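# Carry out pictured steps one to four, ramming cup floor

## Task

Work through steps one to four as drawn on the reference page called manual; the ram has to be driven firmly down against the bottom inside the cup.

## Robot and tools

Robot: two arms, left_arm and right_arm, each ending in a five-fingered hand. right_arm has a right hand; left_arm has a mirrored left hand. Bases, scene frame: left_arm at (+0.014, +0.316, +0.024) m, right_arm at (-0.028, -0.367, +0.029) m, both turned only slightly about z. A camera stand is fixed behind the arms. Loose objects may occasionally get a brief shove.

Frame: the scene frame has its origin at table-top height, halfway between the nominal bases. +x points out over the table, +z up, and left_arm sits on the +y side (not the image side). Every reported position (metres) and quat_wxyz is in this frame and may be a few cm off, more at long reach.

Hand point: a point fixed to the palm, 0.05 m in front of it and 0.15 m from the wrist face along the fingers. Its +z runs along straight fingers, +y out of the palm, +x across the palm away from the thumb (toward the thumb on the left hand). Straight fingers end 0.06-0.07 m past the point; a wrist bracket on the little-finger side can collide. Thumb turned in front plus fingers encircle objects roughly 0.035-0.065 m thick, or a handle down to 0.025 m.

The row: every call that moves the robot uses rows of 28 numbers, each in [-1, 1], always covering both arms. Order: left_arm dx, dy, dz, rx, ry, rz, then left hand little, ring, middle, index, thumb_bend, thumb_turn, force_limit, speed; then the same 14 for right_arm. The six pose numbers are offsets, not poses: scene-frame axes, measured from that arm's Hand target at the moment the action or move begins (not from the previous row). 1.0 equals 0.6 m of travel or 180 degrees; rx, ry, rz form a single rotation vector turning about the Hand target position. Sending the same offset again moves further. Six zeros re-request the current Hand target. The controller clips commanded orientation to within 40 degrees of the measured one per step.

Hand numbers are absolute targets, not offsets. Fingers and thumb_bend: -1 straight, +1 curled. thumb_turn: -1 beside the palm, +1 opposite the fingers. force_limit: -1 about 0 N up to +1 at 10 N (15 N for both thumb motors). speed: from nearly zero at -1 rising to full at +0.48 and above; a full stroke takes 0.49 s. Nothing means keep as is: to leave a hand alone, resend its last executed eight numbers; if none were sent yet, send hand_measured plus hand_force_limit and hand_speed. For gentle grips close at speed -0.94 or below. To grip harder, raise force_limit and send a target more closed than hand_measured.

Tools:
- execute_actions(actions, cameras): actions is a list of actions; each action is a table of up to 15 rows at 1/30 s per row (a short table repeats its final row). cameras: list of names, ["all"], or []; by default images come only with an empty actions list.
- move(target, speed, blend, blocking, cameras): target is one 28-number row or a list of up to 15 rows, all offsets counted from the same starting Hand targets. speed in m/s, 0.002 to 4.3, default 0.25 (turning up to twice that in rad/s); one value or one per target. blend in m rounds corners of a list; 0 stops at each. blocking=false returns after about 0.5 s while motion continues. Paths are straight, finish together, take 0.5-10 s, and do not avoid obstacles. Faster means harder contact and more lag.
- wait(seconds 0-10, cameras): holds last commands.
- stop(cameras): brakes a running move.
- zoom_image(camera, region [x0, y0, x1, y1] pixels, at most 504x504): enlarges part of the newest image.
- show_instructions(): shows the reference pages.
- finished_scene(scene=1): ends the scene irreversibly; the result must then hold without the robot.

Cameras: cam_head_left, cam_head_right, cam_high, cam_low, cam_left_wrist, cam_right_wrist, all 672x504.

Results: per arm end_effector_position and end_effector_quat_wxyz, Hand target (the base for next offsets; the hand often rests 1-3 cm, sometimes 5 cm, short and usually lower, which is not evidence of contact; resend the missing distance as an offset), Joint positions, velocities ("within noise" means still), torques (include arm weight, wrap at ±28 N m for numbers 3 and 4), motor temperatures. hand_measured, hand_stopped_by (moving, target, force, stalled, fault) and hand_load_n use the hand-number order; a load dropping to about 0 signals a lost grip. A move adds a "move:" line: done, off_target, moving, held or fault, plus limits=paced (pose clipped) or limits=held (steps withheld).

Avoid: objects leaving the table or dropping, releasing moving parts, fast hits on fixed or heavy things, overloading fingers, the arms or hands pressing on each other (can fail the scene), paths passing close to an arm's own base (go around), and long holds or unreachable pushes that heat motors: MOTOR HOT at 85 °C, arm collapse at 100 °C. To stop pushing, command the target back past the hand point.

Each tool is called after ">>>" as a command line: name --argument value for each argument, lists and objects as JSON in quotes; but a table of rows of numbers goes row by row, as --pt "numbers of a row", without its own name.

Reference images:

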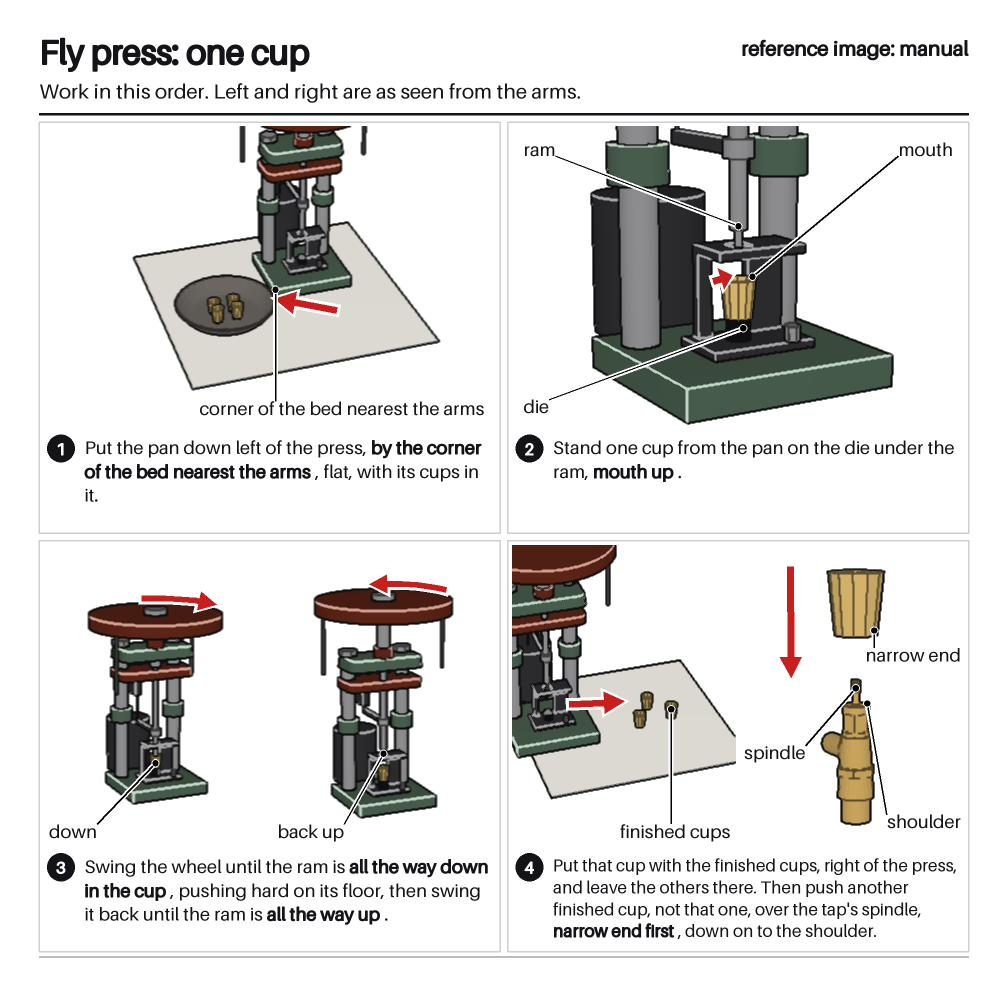

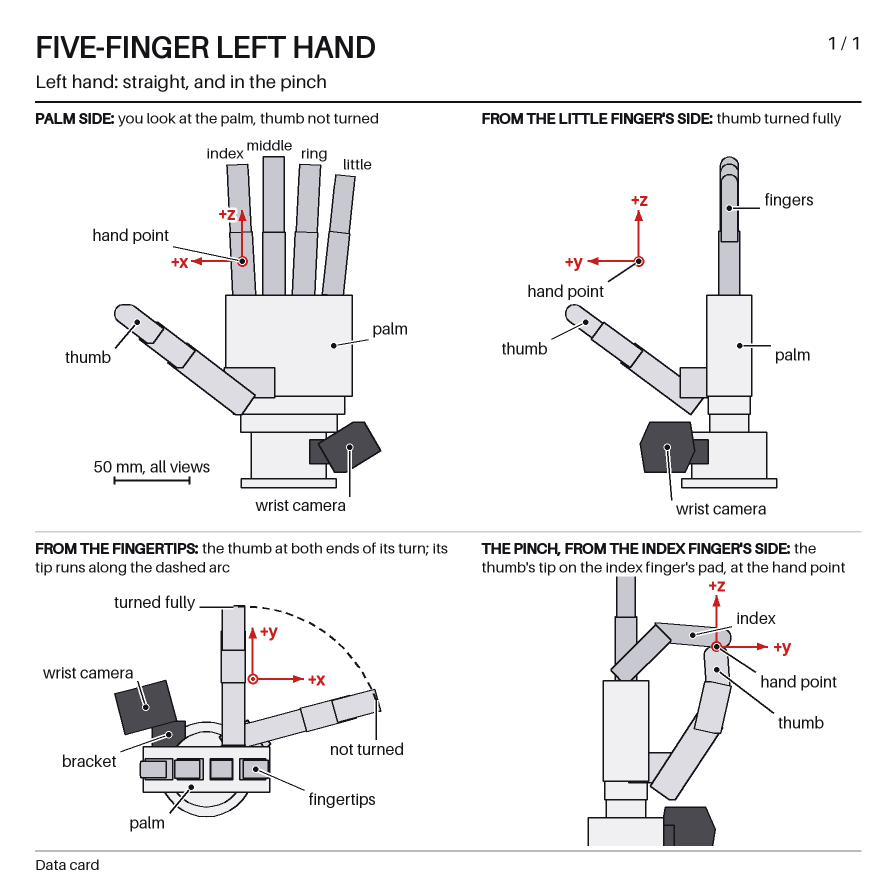

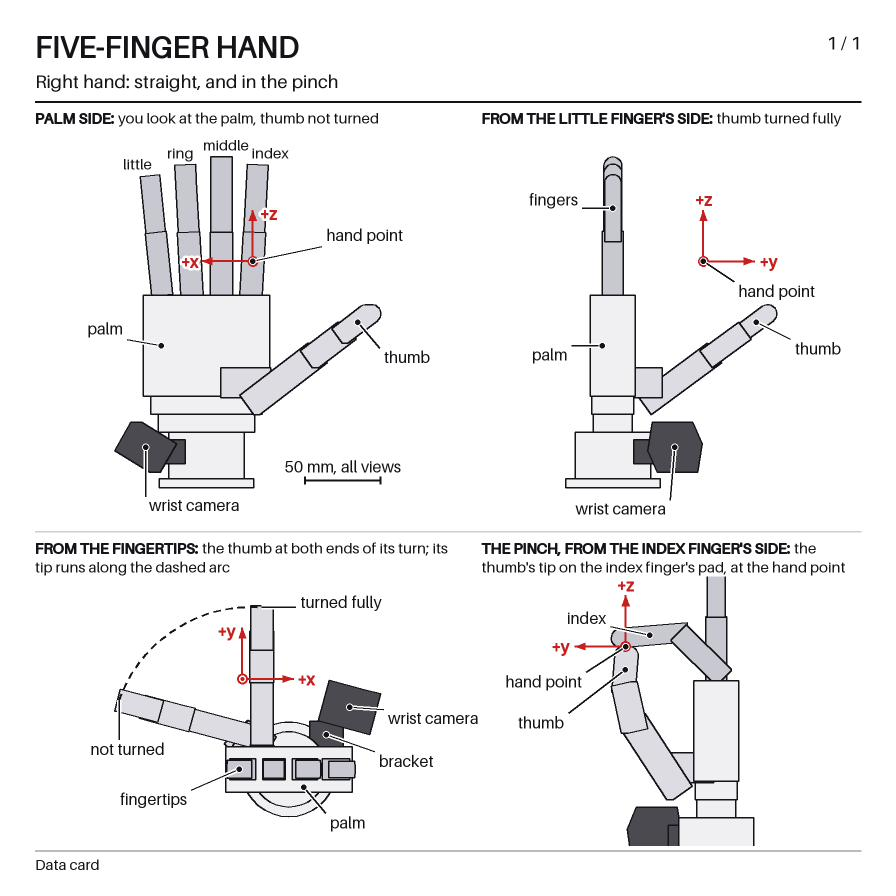

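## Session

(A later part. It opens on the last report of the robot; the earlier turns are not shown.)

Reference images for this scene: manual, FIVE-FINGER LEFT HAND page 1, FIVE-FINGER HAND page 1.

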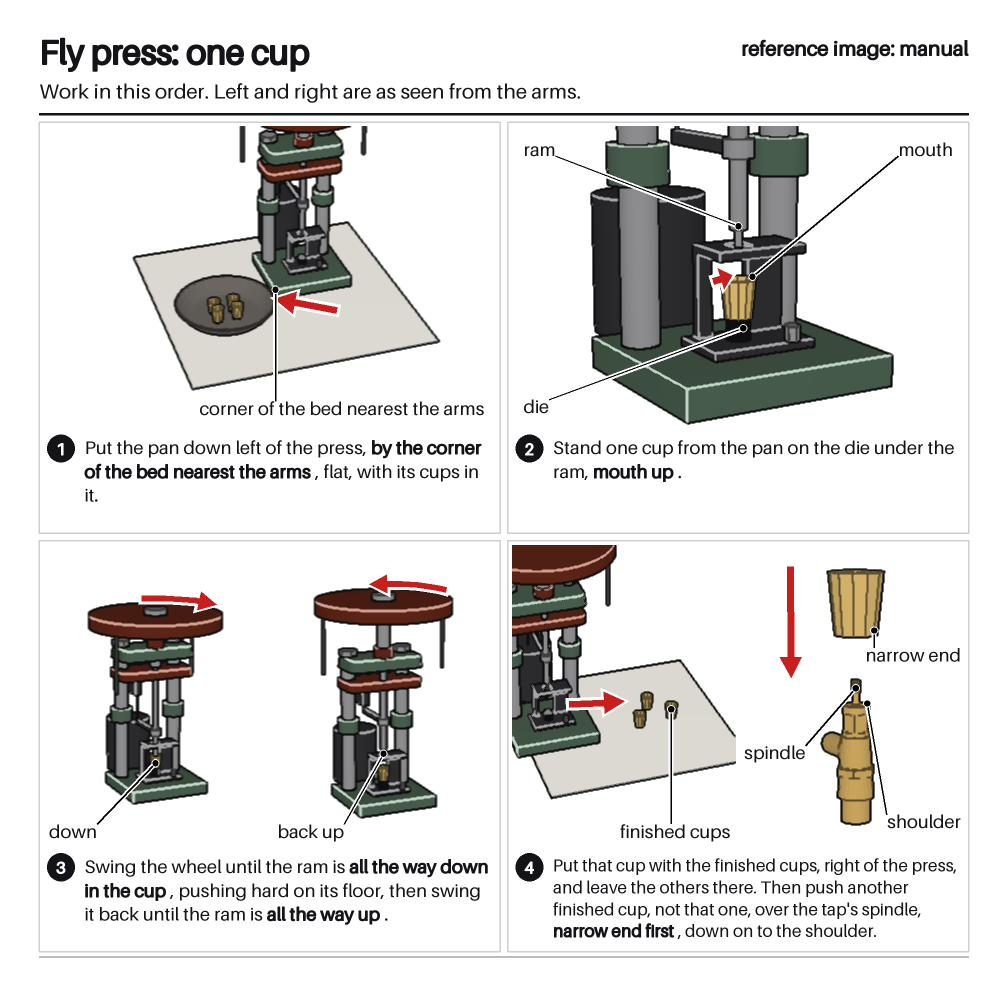

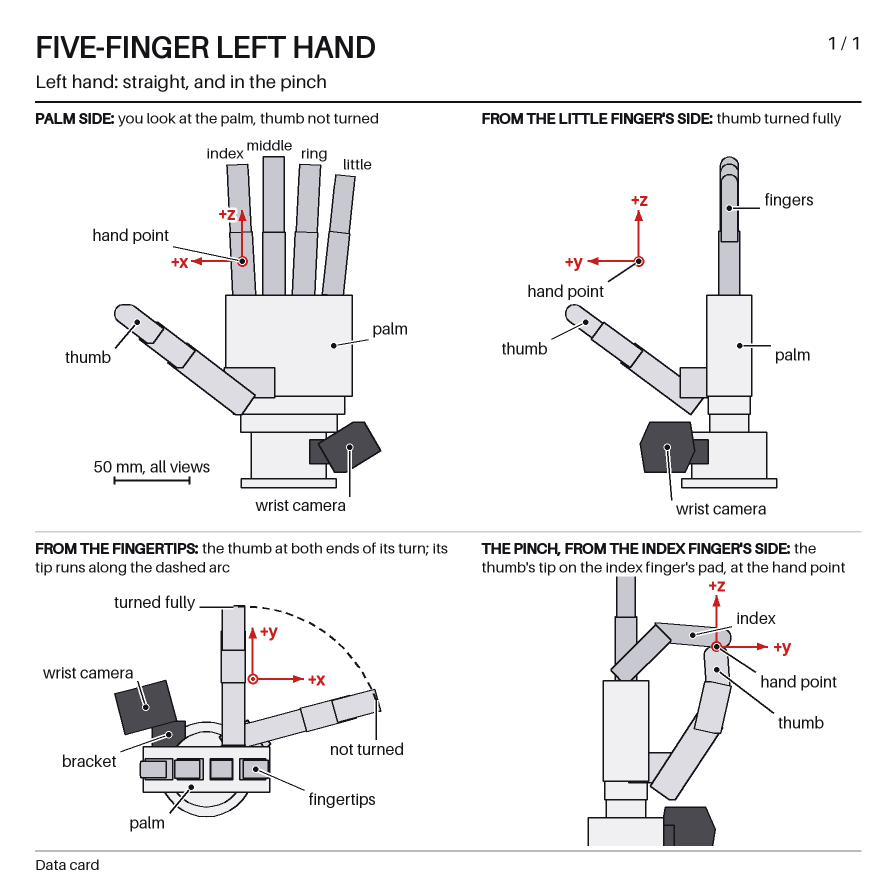

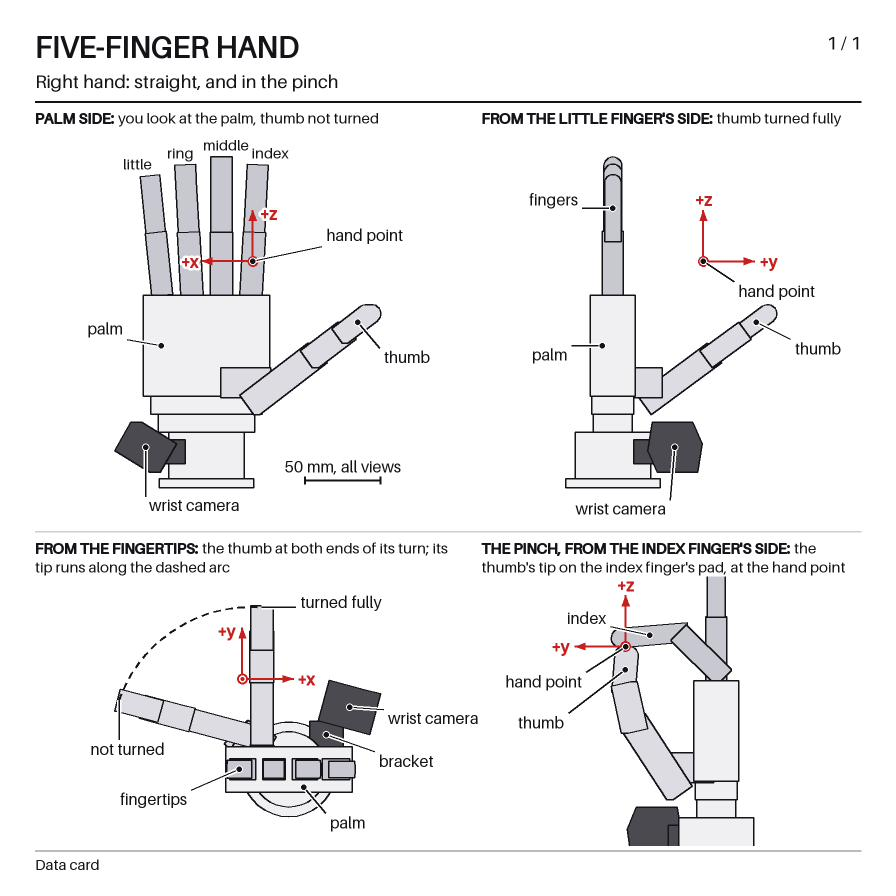

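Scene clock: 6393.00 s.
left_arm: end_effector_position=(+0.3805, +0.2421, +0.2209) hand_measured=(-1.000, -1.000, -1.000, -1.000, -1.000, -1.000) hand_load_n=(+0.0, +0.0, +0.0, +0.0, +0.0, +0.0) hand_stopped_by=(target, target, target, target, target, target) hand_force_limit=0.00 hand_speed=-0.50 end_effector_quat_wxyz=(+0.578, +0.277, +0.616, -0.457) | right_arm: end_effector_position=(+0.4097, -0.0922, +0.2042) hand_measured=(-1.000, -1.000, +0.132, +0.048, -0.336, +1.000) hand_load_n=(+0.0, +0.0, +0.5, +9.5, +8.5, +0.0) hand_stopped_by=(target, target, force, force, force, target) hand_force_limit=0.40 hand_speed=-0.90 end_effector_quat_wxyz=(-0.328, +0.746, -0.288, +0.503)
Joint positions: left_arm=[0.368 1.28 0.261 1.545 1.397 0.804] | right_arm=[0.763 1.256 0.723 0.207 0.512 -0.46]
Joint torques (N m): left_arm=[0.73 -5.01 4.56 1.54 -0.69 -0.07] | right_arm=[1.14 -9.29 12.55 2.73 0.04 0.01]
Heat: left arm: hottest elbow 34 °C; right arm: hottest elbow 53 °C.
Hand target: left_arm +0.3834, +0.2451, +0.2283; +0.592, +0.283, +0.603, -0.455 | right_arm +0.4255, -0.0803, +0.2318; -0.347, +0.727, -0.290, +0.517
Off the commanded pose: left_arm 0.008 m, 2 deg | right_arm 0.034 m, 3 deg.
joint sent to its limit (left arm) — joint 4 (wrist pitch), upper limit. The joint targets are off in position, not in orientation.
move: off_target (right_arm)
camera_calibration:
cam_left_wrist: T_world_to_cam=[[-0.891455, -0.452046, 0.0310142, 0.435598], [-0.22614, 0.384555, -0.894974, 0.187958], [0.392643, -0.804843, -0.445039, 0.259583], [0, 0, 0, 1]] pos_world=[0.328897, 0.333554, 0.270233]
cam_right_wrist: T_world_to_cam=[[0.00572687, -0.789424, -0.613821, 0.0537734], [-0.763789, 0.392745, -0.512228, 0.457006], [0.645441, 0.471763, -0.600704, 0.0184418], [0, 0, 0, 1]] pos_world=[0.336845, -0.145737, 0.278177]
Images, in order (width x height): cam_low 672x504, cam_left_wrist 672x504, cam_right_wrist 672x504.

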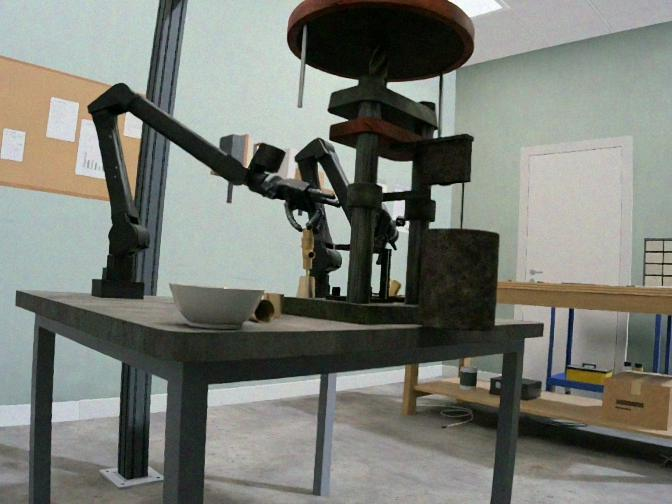

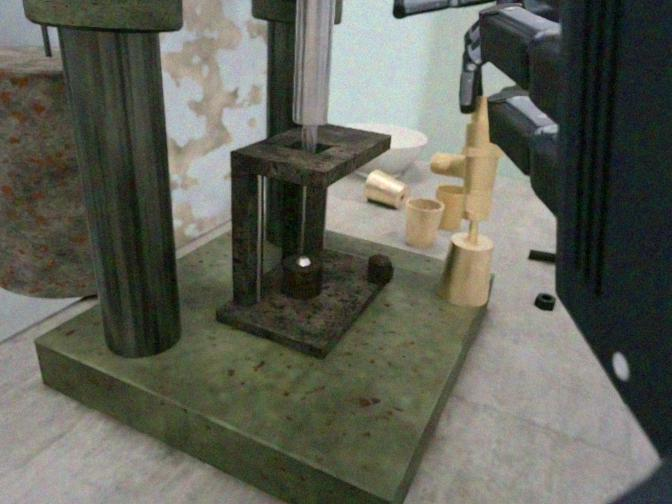

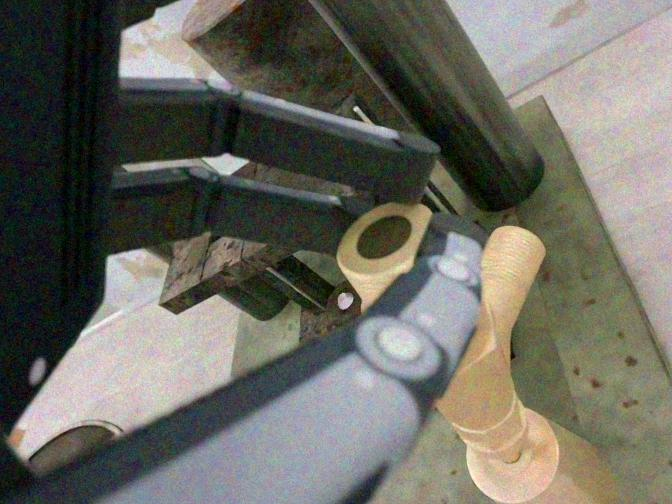

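>>> move --target '[0,0,0,0,0,0,-1,-1,-1,-1,-1,-1,0.0,-0.5,-0.0054,-0.00518,0.03814,0.0099,-0.01035,0,-1,-1,0.25,0.2,-0.2,1.0,0.4,-0.9]' --speed 0.04 --cameras '["cam_left_wrist","cam_low","cam_right_wrist"]'

>>> zoom_image --camera "cam_right_wrist" --region '[490, 410, 560, 480]'

>>> zoom_image --camera "cam_left_wrist" --region '[435, 190, 505, 260]'

>>> zoom_image --camera "cam_low" --region '[288, 240, 328, 300]'

Scene clock: 6433.83 s.
left_arm: end_effector_position=(+0.3805, +0.2421, +0.2209) hand_measured=(-1.000, -1.000, -1.000, -1.000, -1.000, -1.000) hand_load_n=(+0.0, +0.0, +0.0, +0.0, +0.0, +0.0) hand_stopped_by=(target, target, target, target, target, target) hand_force_limit=0.00 hand_speed=-0.50 end_effector_quat_wxyz=(+0.578, +0.277, +0.616, -0.457) | right_arm: end_effector_position=(+0.4096, -0.0922, +0.2049) hand_measured=(-1.000, -1.000, +0.132, +0.048, -0.336, +1.000) hand_load_n=(+0.0, +0.0, +0.5, +9.5, +9.0, +0.5) hand_stopped_by=(target, target, force, force, force, target) hand_force_limit=0.40 hand_speed=-0.90 end_effector_quat_wxyz=(-0.328, +0.746, -0.288, +0.503)
Joint positions: left_arm=[0.368 1.28 0.261 1.545 1.397 0.804] | right_arm=[0.763 1.254 0.723 0.207 0.512 -0.46]
Joint torques (N m): left_arm=[0.67 -4.89 4.57 1.54 -0.69 -0.08] | right_arm=[0.97 -13.27 12.34 2.63 0 0.01]
Heat: left arm: hottest elbow 34 °C; right arm: hottest elbow 53 °C.
Hand target: left_arm +0.3834, +0.2451, +0.2283; +0.592, +0.283, +0.603, -0.455 | right_arm +0.4223, -0.0834, +0.2546; -0.362, +0.713, -0.292, +0.524
Off the commanded pose: left_arm 0.008 m, 2 deg | right_arm 0.052 m, 6 deg.
joint sent to its limit (left arm) — joint 4 (wrist pitch), upper limit. The joint targets are off in position, not in orientation.
move: off_target (right_arm)
camera_calibration:
cam_left_wrist: T_world_to_cam=[[-0.891455, -0.452046, 0.0310142, 0.435598], [-0.22614, 0.384555, -0.894974, 0.187958], [0.392643, -0.804843, -0.445039, 0.259583], [0, 0, 0, 1]] pos_world=[0.328897, 0.333554, 0.270233]
cam_right_wrist: T_world_to_cam=[[0.00644291, -0.788822, -0.614588, 0.0540449], [-0.763199, 0.393242, -0.512726, 0.457328], [0.646131, 0.472356, -0.599495, 0.0184788], [0, 0, 0, 1]] pos_world=[0.336745, -0.145937, 0.278778]
Images, in order (width x height): cam_low 672x504, cam_left_wrist 672x504, cam_right_wrist 672x504.

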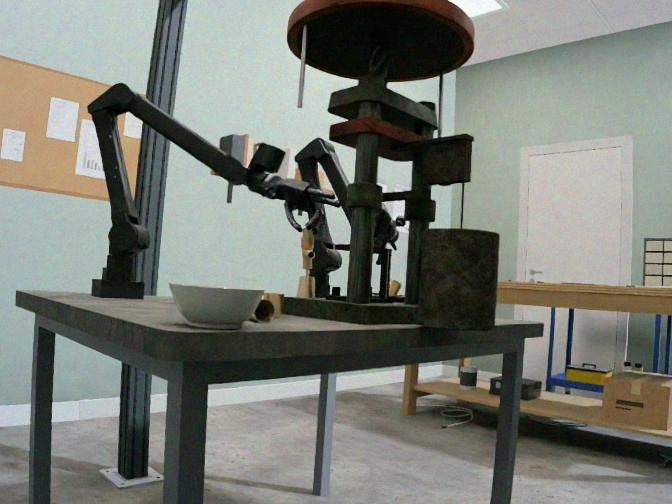

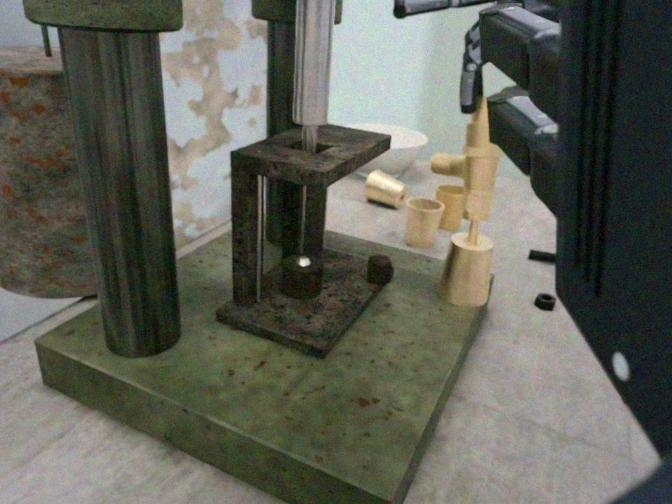

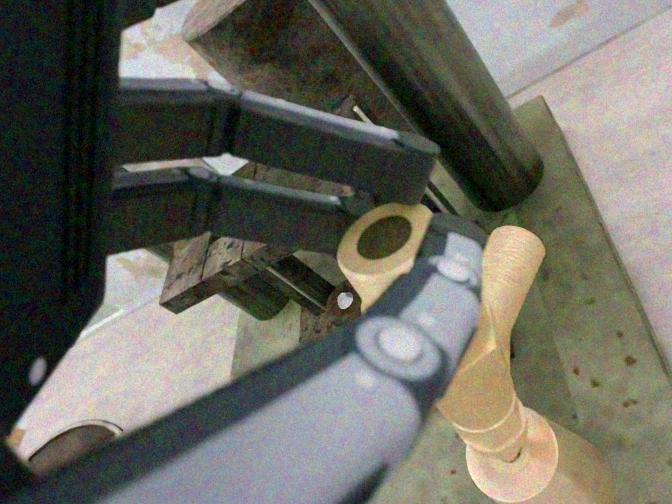

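Scaled by 7.200.

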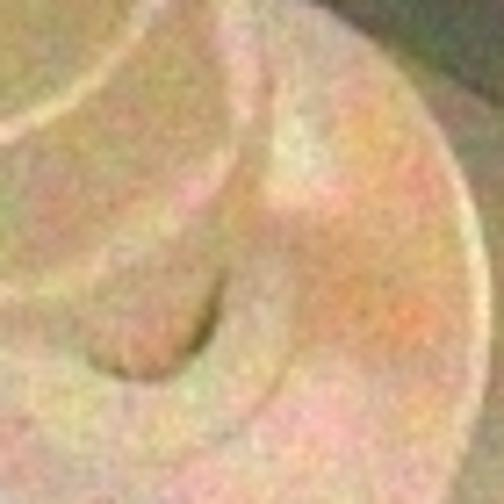

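Scaled by 7.200.

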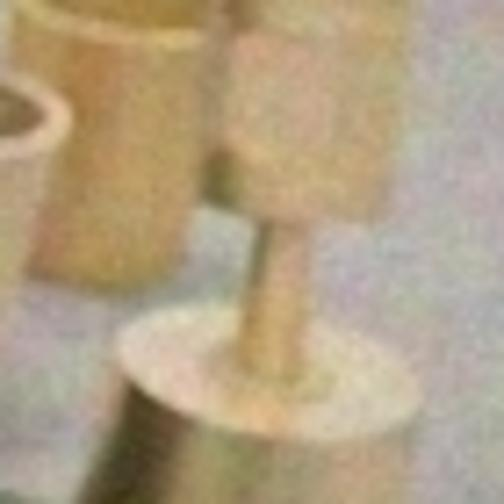

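Scaled by 8.400.

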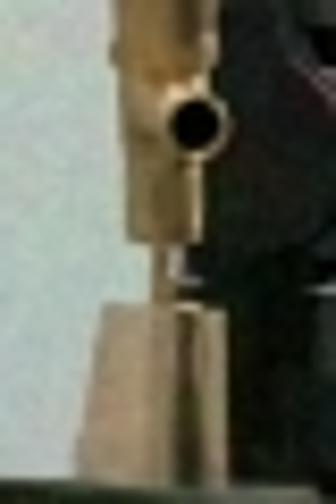

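>>> move --target '[0,0,0,0,0,0,-1,-1,-1,-1,-1,-1,0.0,-0.5,-0.0005,-0.00046,0.00339,0.00088,-0.00092,0,-1,-1,0.25,0.2,-0.2,1.0,0.4,-0.9]' --speed 0.03 --cameras '["cam_left_wrist","cam_low","cam_right_wrist"]'

>>> zoom_image --camera "cam_right_wrist" --region '[490, 410, 560, 480]'

>>> zoom_image --camera "cam_left_wrist" --region '[435, 190, 505, 260]'

>>> zoom_image --camera "cam_low" --region '[288, 240, 328, 300]'

Scene clock: 6441.17 s.
left_arm: end_effector_position=(+0.3805, +0.2421, +0.2209) hand_measured=(-1.000, -1.000, -1.000, -1.000, -1.000, -1.000) hand_load_n=(+0.0, +0.0, +0.0, +0.0, +0.0, +0.0) hand_stopped_by=(target, target, target, target, target, target) hand_force_limit=0.00 hand_speed=-0.50 end_effector_quat_wxyz=(+0.578, +0.277, +0.616, -0.457) | right_arm: end_effector_position=(+0.4091, -0.0916, +0.2057) hand_measured=(-1.000, -1.000, +0.132, +0.048, -0.336, +1.000) hand_load_n=(+0.0, +0.0, +0.0, +9.0, +9.0, +0.5) hand_stopped_by=(target, target, force, force, force, target) hand_force_limit=0.40 hand_speed=-0.90 end_effector_quat_wxyz=(-0.329, +0.745, -0.288, +0.503)
Joint positions: left_arm=[0.368 1.28 0.261 1.545 1.397 0.804] | right_arm=[0.764 1.253 0.723 0.207 0.512 -0.46]
Joint torques (N m): left_arm=[0.67 -5.07 4.56 1.54 -0.7 -0.07] | right_arm=[1.03 -13.27 12.36 2.65 0 0.03]
Heat: left arm: hottest elbow 34 °C; right arm: hottest elbow 53 °C.
Hand target: left_arm +0.3834, +0.2451, +0.2283; +0.592, +0.283, +0.603, -0.455 | right_arm +0.4220, -0.0837, +0.2567; -0.364, +0.712, -0.292, +0.525
Off the commanded pose: left_arm 0.008 m, 2 deg | right_arm 0.053 m, 6 deg.
joint sent to its limit (left arm) — joint 4 (wrist pitch), upper limit. The joint targets are off in position, not in orientation.
move: off_target (right_arm)
camera_calibration:
cam_left_wrist: T_world_to_cam=[[-0.891455, -0.452046, 0.0310142, 0.435598], [-0.22614, 0.384555, -0.894974, 0.187958], [0.392643, -0.804843, -0.445039, 0.259583], [0, 0, 0, 1]] pos_world=[0.328897, 0.333554, 0.270233]
cam_right_wrist: T_world_to_cam=[[0.00828516, -0.78816, -0.615415, 0.0545206], [-0.763205, 0.392665, -0.51316, 0.457097], [0.646104, 0.473939, -0.598274, 0.0188233], [0, 0, 0, 1]] pos_world=[0.336245, -0.145436, 0.279378]
Images, in order (width x height): cam_low 672x504, cam_left_wrist 672x504, cam_right_wrist 672x504.

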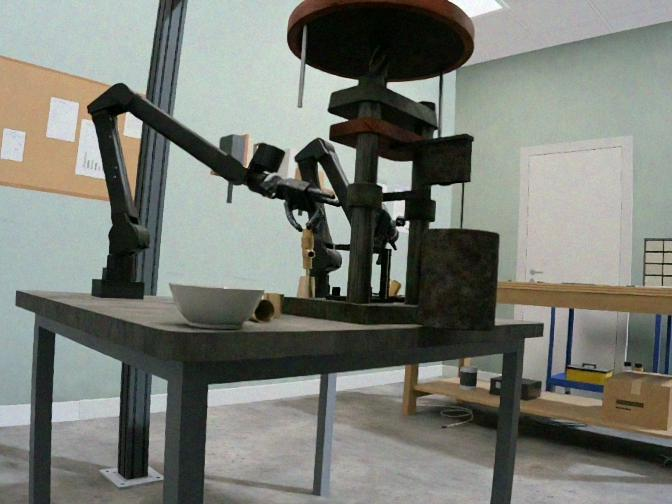

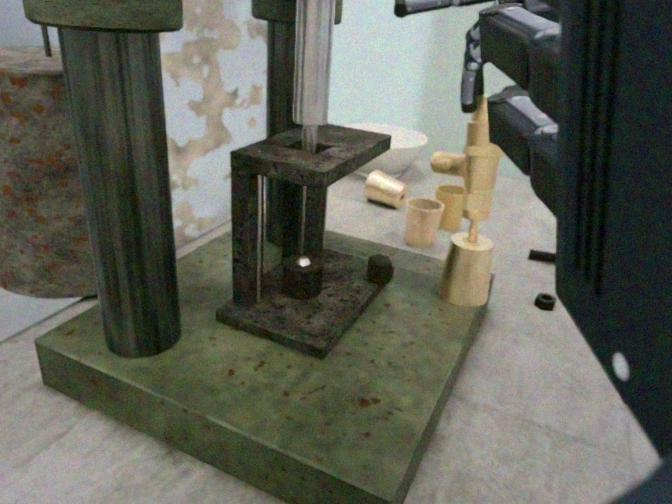

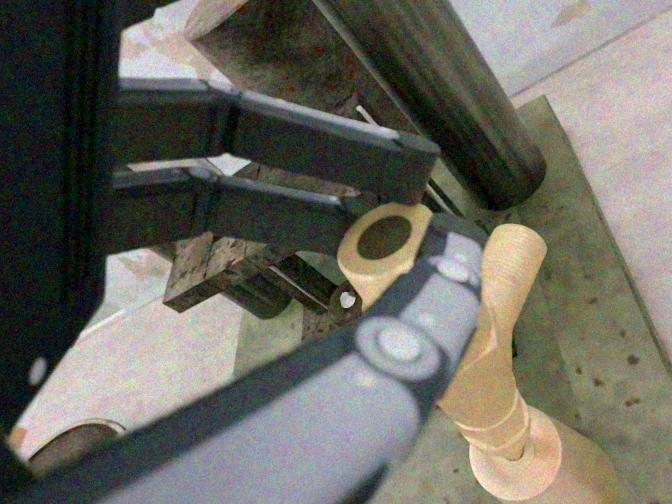

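Scaled by 7.200.

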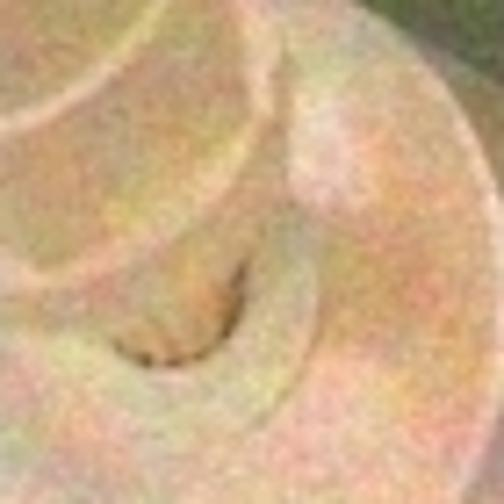

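Scaled by 7.200.

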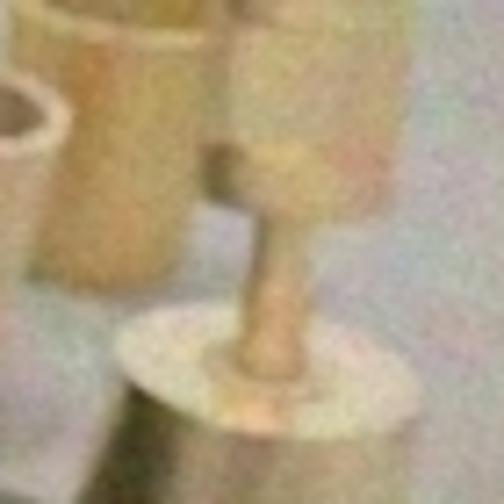

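Scaled by 8.400.

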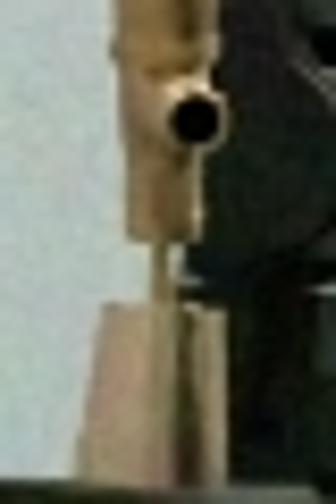

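>>> move --target '[0,0,0,0,0,0,-1,-1,-1,-1,-1,-1,0.0,-0.5,-0.0005,-0.00046,0.00339,0.00088,-0.00092,0,-1,-1,0.25,0.2,-0.2,1.0,0.4,-0.9]' --speed 0.03 --cameras '["cam_left_wrist","cam_low","cam_right_wrist"]'

>>> zoom_image --camera "cam_right_wrist" --region '[490, 410, 560, 480]'

>>> zoom_image --camera "cam_left_wrist" --region '[435, 190, 505, 260]'

>>> zoom_image --camera "cam_low" --region '[288, 240, 328, 300]'

Scene clock: 6449.37 s.
left_arm: end_effector_position=(+0.3805, +0.2421, +0.2209) hand_measured=(-1.000, -1.000, -1.000, -1.000, -1.000, -1.000) hand_load_n=(+0.0, +0.0, +0.0, +0.0, +0.0, +0.0) hand_stopped_by=(target, target, target, target, target, target) hand_force_limit=0.00 hand_speed=-0.50 end_effector_quat_wxyz=(+0.578, +0.277, +0.616, -0.457) | right_arm: end_effector_position=(+0.4089, -0.0918, +0.2087) hand_measured=(-1.000, -1.000, +0.132, +0.048, -0.336, +1.000) hand_load_n=(+0.0, -0.5, +0.0, +9.5, +8.5, +0.5) hand_stopped_by=(target, target, force, force, force, target) hand_force_limit=0.40 hand_speed=-0.90 end_effector_quat_wxyz=(-0.332, +0.744, -0.288, +0.504)
Joint positions: left_arm=[0.368 1.28 0.261 1.545 1.397 0.804] | right_arm=[0.764 1.247 0.723 0.207 0.512 -0.46]
Joint torques (N m): left_arm=[0.67 -5.01 4.55 1.54 -0.69 -0.08] | right_arm=[0.97 -13.27 12.45 2.59 -0.02 0.01]
Heat: left arm: hottest elbow 34 °C; right arm: hottest elbow 53 °C.
Hand target: left_arm +0.3834, +0.2451, +0.2283; +0.592, +0.283, +0.603, -0.455 | right_arm +0.4217, -0.0839, +0.2587; -0.365, +0.711, -0.292, +0.525
Off the commanded pose: left_arm 0.008 m, 2 deg | right_arm 0.052 m, 6 deg.
joint sent to its limit (left arm) — joint 4 (wrist pitch), upper limit. The joint targets are off in position, not in orientation.
move: off_target (right_arm)
camera_calibration:
cam_left_wrist: T_world_to_cam=[[-0.891455, -0.452046, 0.0310142, 0.435598], [-0.22614, 0.384555, -0.894974, 0.187958], [0.392643, -0.804843, -0.445039, 0.259583], [0, 0, 0, 1]] pos_world=[0.328897, 0.333554, 0.270233]
cam_right_wrist: T_world_to_cam=[[0.0110473, -0.785567, -0.618678, 0.0559787], [-0.760883, 0.394841, -0.514935, 0.458182], [0.648795, 0.47643, -0.593362, 0.0188984], [0, 0, 0, 1]] pos_world=[0.335743, -0.145938, 0.281781]
Images, in order (width x height): cam_low 672x504, cam_left_wrist 672x504, cam_right_wrist 672x504.

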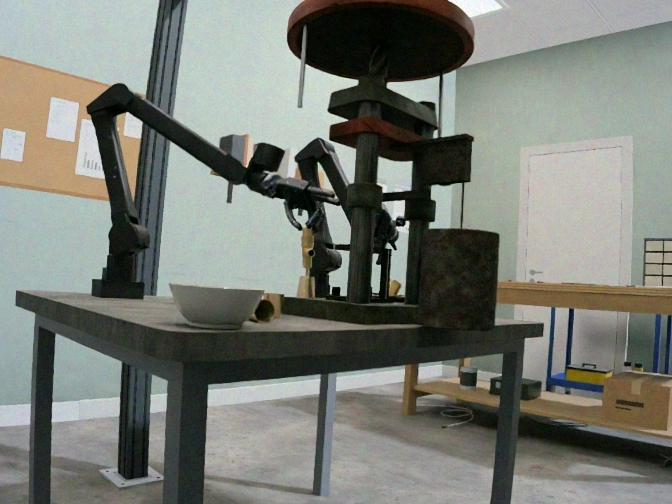

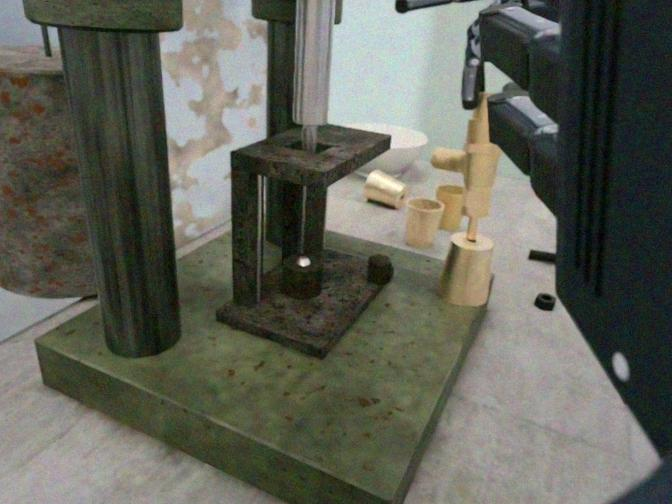

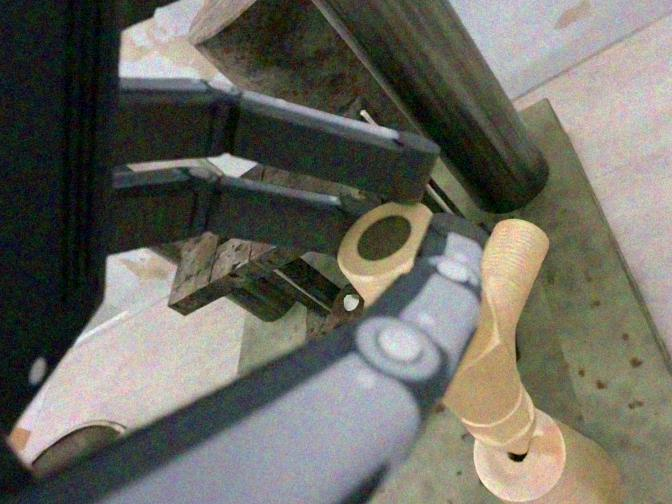

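Scaled by 7.200.

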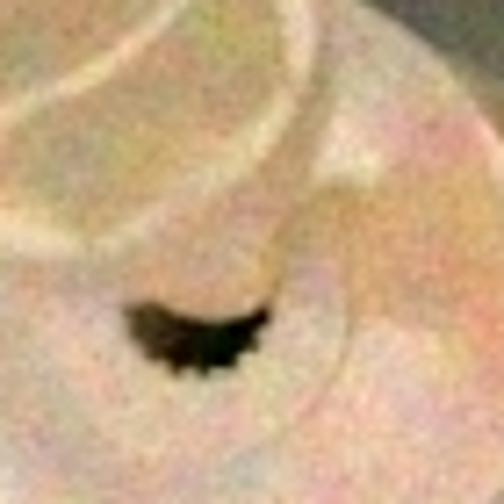

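Scaled by 7.200.

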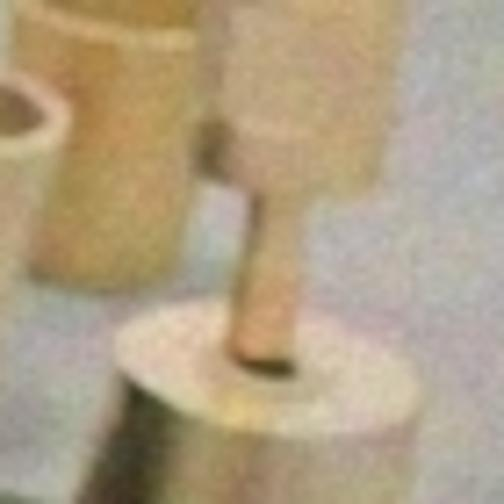

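Scaled by 8.400.

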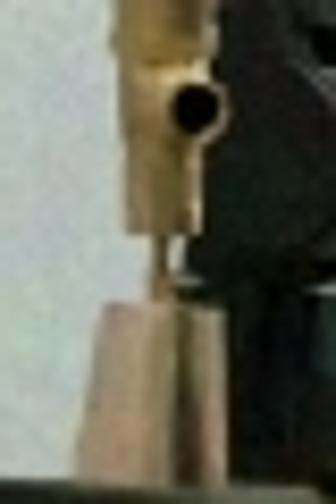

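>>> move --target '[0,0,0,0,0,0,-1,-1,-1,-1,-1,-1,0.0,-0.5,-0.00193,-0.00184,0.01356,0.00352,-0.00368,0,-1,-1,0.25,0.2,-0.2,1.0,0.4,-0.9]' --speed 0.04 --cameras '["cam_left_wrist","cam_low","cam_right_wrist"]'

>>> zoom_image --camera "cam_right_wrist" --region '[490, 410, 580, 500]'

>>> zoom_image --camera "cam_left_wrist" --region '[420, 80, 520, 260]'

>>> zoom_image --camera "cam_low" --region '[280, 210, 340, 300]'

Scene clock: 6460.40 s.
left_arm: end_effector_position=(+0.3805, +0.2421, +0.2209) hand_measured=(-1.000, -1.000, -1.000, -1.000, -1.000, -1.000) hand_load_n=(-0.5, +0.0, +0.0, +0.0, +0.0, +0.0) hand_stopped_by=(target, target, target, target, target, target) hand_force_limit=0.00 hand_speed=-0.50 end_effector_quat_wxyz=(+0.578, +0.277, +0.616, -0.457) | right_arm: end_effector_position=(+0.4083, -0.0924, +0.2161) hand_measured=(-1.000, -1.000, +0.132, +0.048, -0.336, +1.000) hand_load_n=(+0.0, +0.0, +0.0, +9.5, +9.0, +0.5) hand_stopped_by=(target, target, force, force, force, target) hand_force_limit=0.40 hand_speed=-0.90 end_effector_quat_wxyz=(-0.337, +0.739, -0.289, +0.507)
Joint positions: left_arm=[0.368 1.28 0.261 1.545 1.397 0.804] | right_arm=[0.764 1.231 0.723 0.207 0.512 -0.46]
Joint torques (N m): left_arm=[0.67 -4.95 4.57 1.52 -0.7 -0.08] | right_arm=[0.97 -12.92 12.46 2.67 -0.03 0.02]
Heat: left arm: hottest elbow 34 °C; right arm: hottest elbow 53 °C.
Hand target: left_arm +0.3834, +0.2451, +0.2283; +0.592, +0.283, +0.603, -0.455 | right_arm +0.4205, -0.0850, +0.2668; -0.371, +0.706, -0.293, +0.528
Off the commanded pose: left_arm 0.008 m, 2 deg | right_arm 0.053 m, 6 deg.
joint sent to its limit (left arm) — joint 4 (wrist pitch), upper limit. The joint targets are off in position, not in orientation.
move: off_target (right_arm)
camera_calibration:
cam_left_wrist: T_world_to_cam=[[-0.891455, -0.452046, 0.0310142, 0.435598], [-0.22614, 0.384555, -0.894974, 0.187958], [0.392643, -0.804843, -0.445039, 0.259583], [0, 0, 0, 1]] pos_world=[0.328897, 0.333554, 0.270233]
cam_right_wrist: T_world_to_cam=[[0.0180869, -0.779124, -0.626609, 0.059563], [-0.755068, 0.400168, -0.519363, 0.460836], [0.655397, 0.482526, -0.581054, 0.0191427], [0, 0, 0, 1]] pos_world=[0.334339, -0.147242, 0.287787]
Images, in order (width x height): cam_low 672x504, cam_left_wrist 672x504, cam_right_wrist 672x504.

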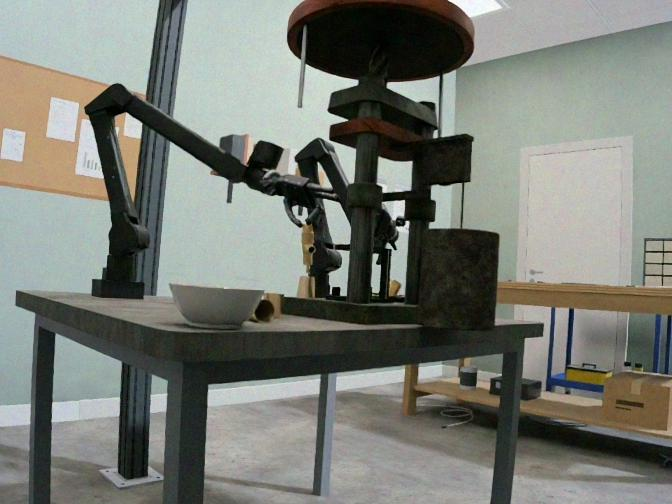

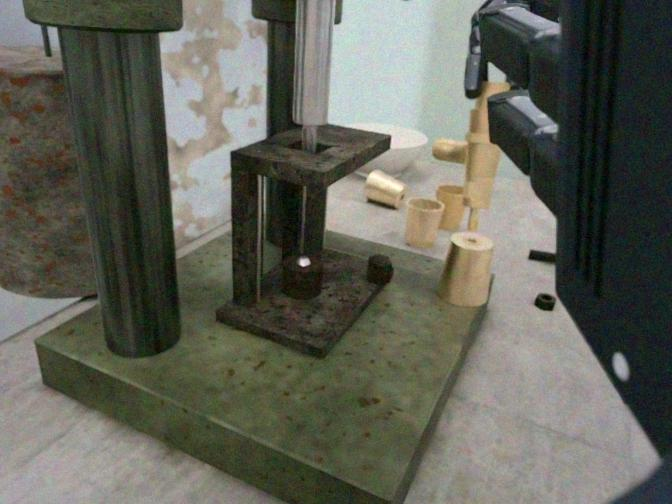

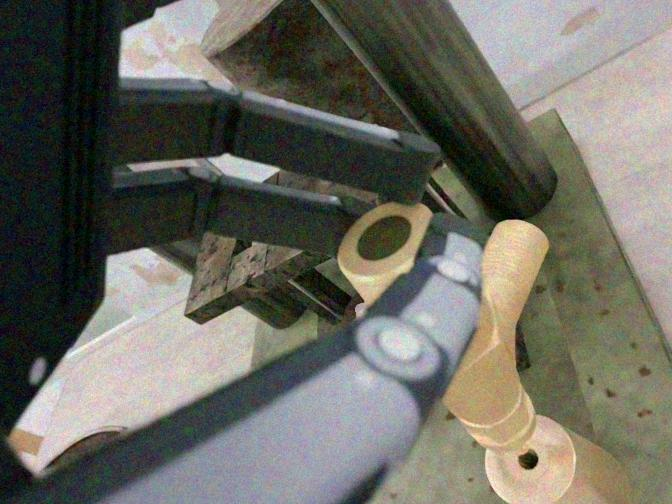

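Scaled by 5.600.

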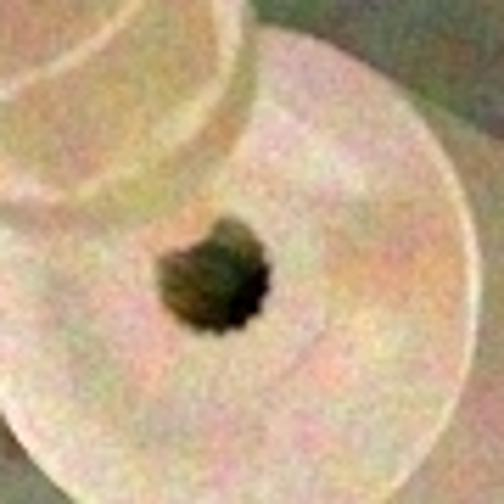

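Scaled by 2.800.

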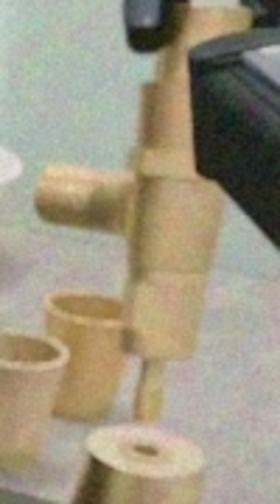

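Scaled by 5.600.

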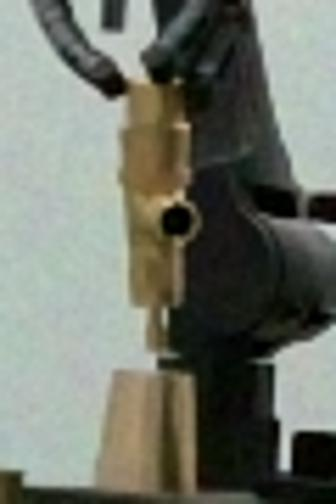

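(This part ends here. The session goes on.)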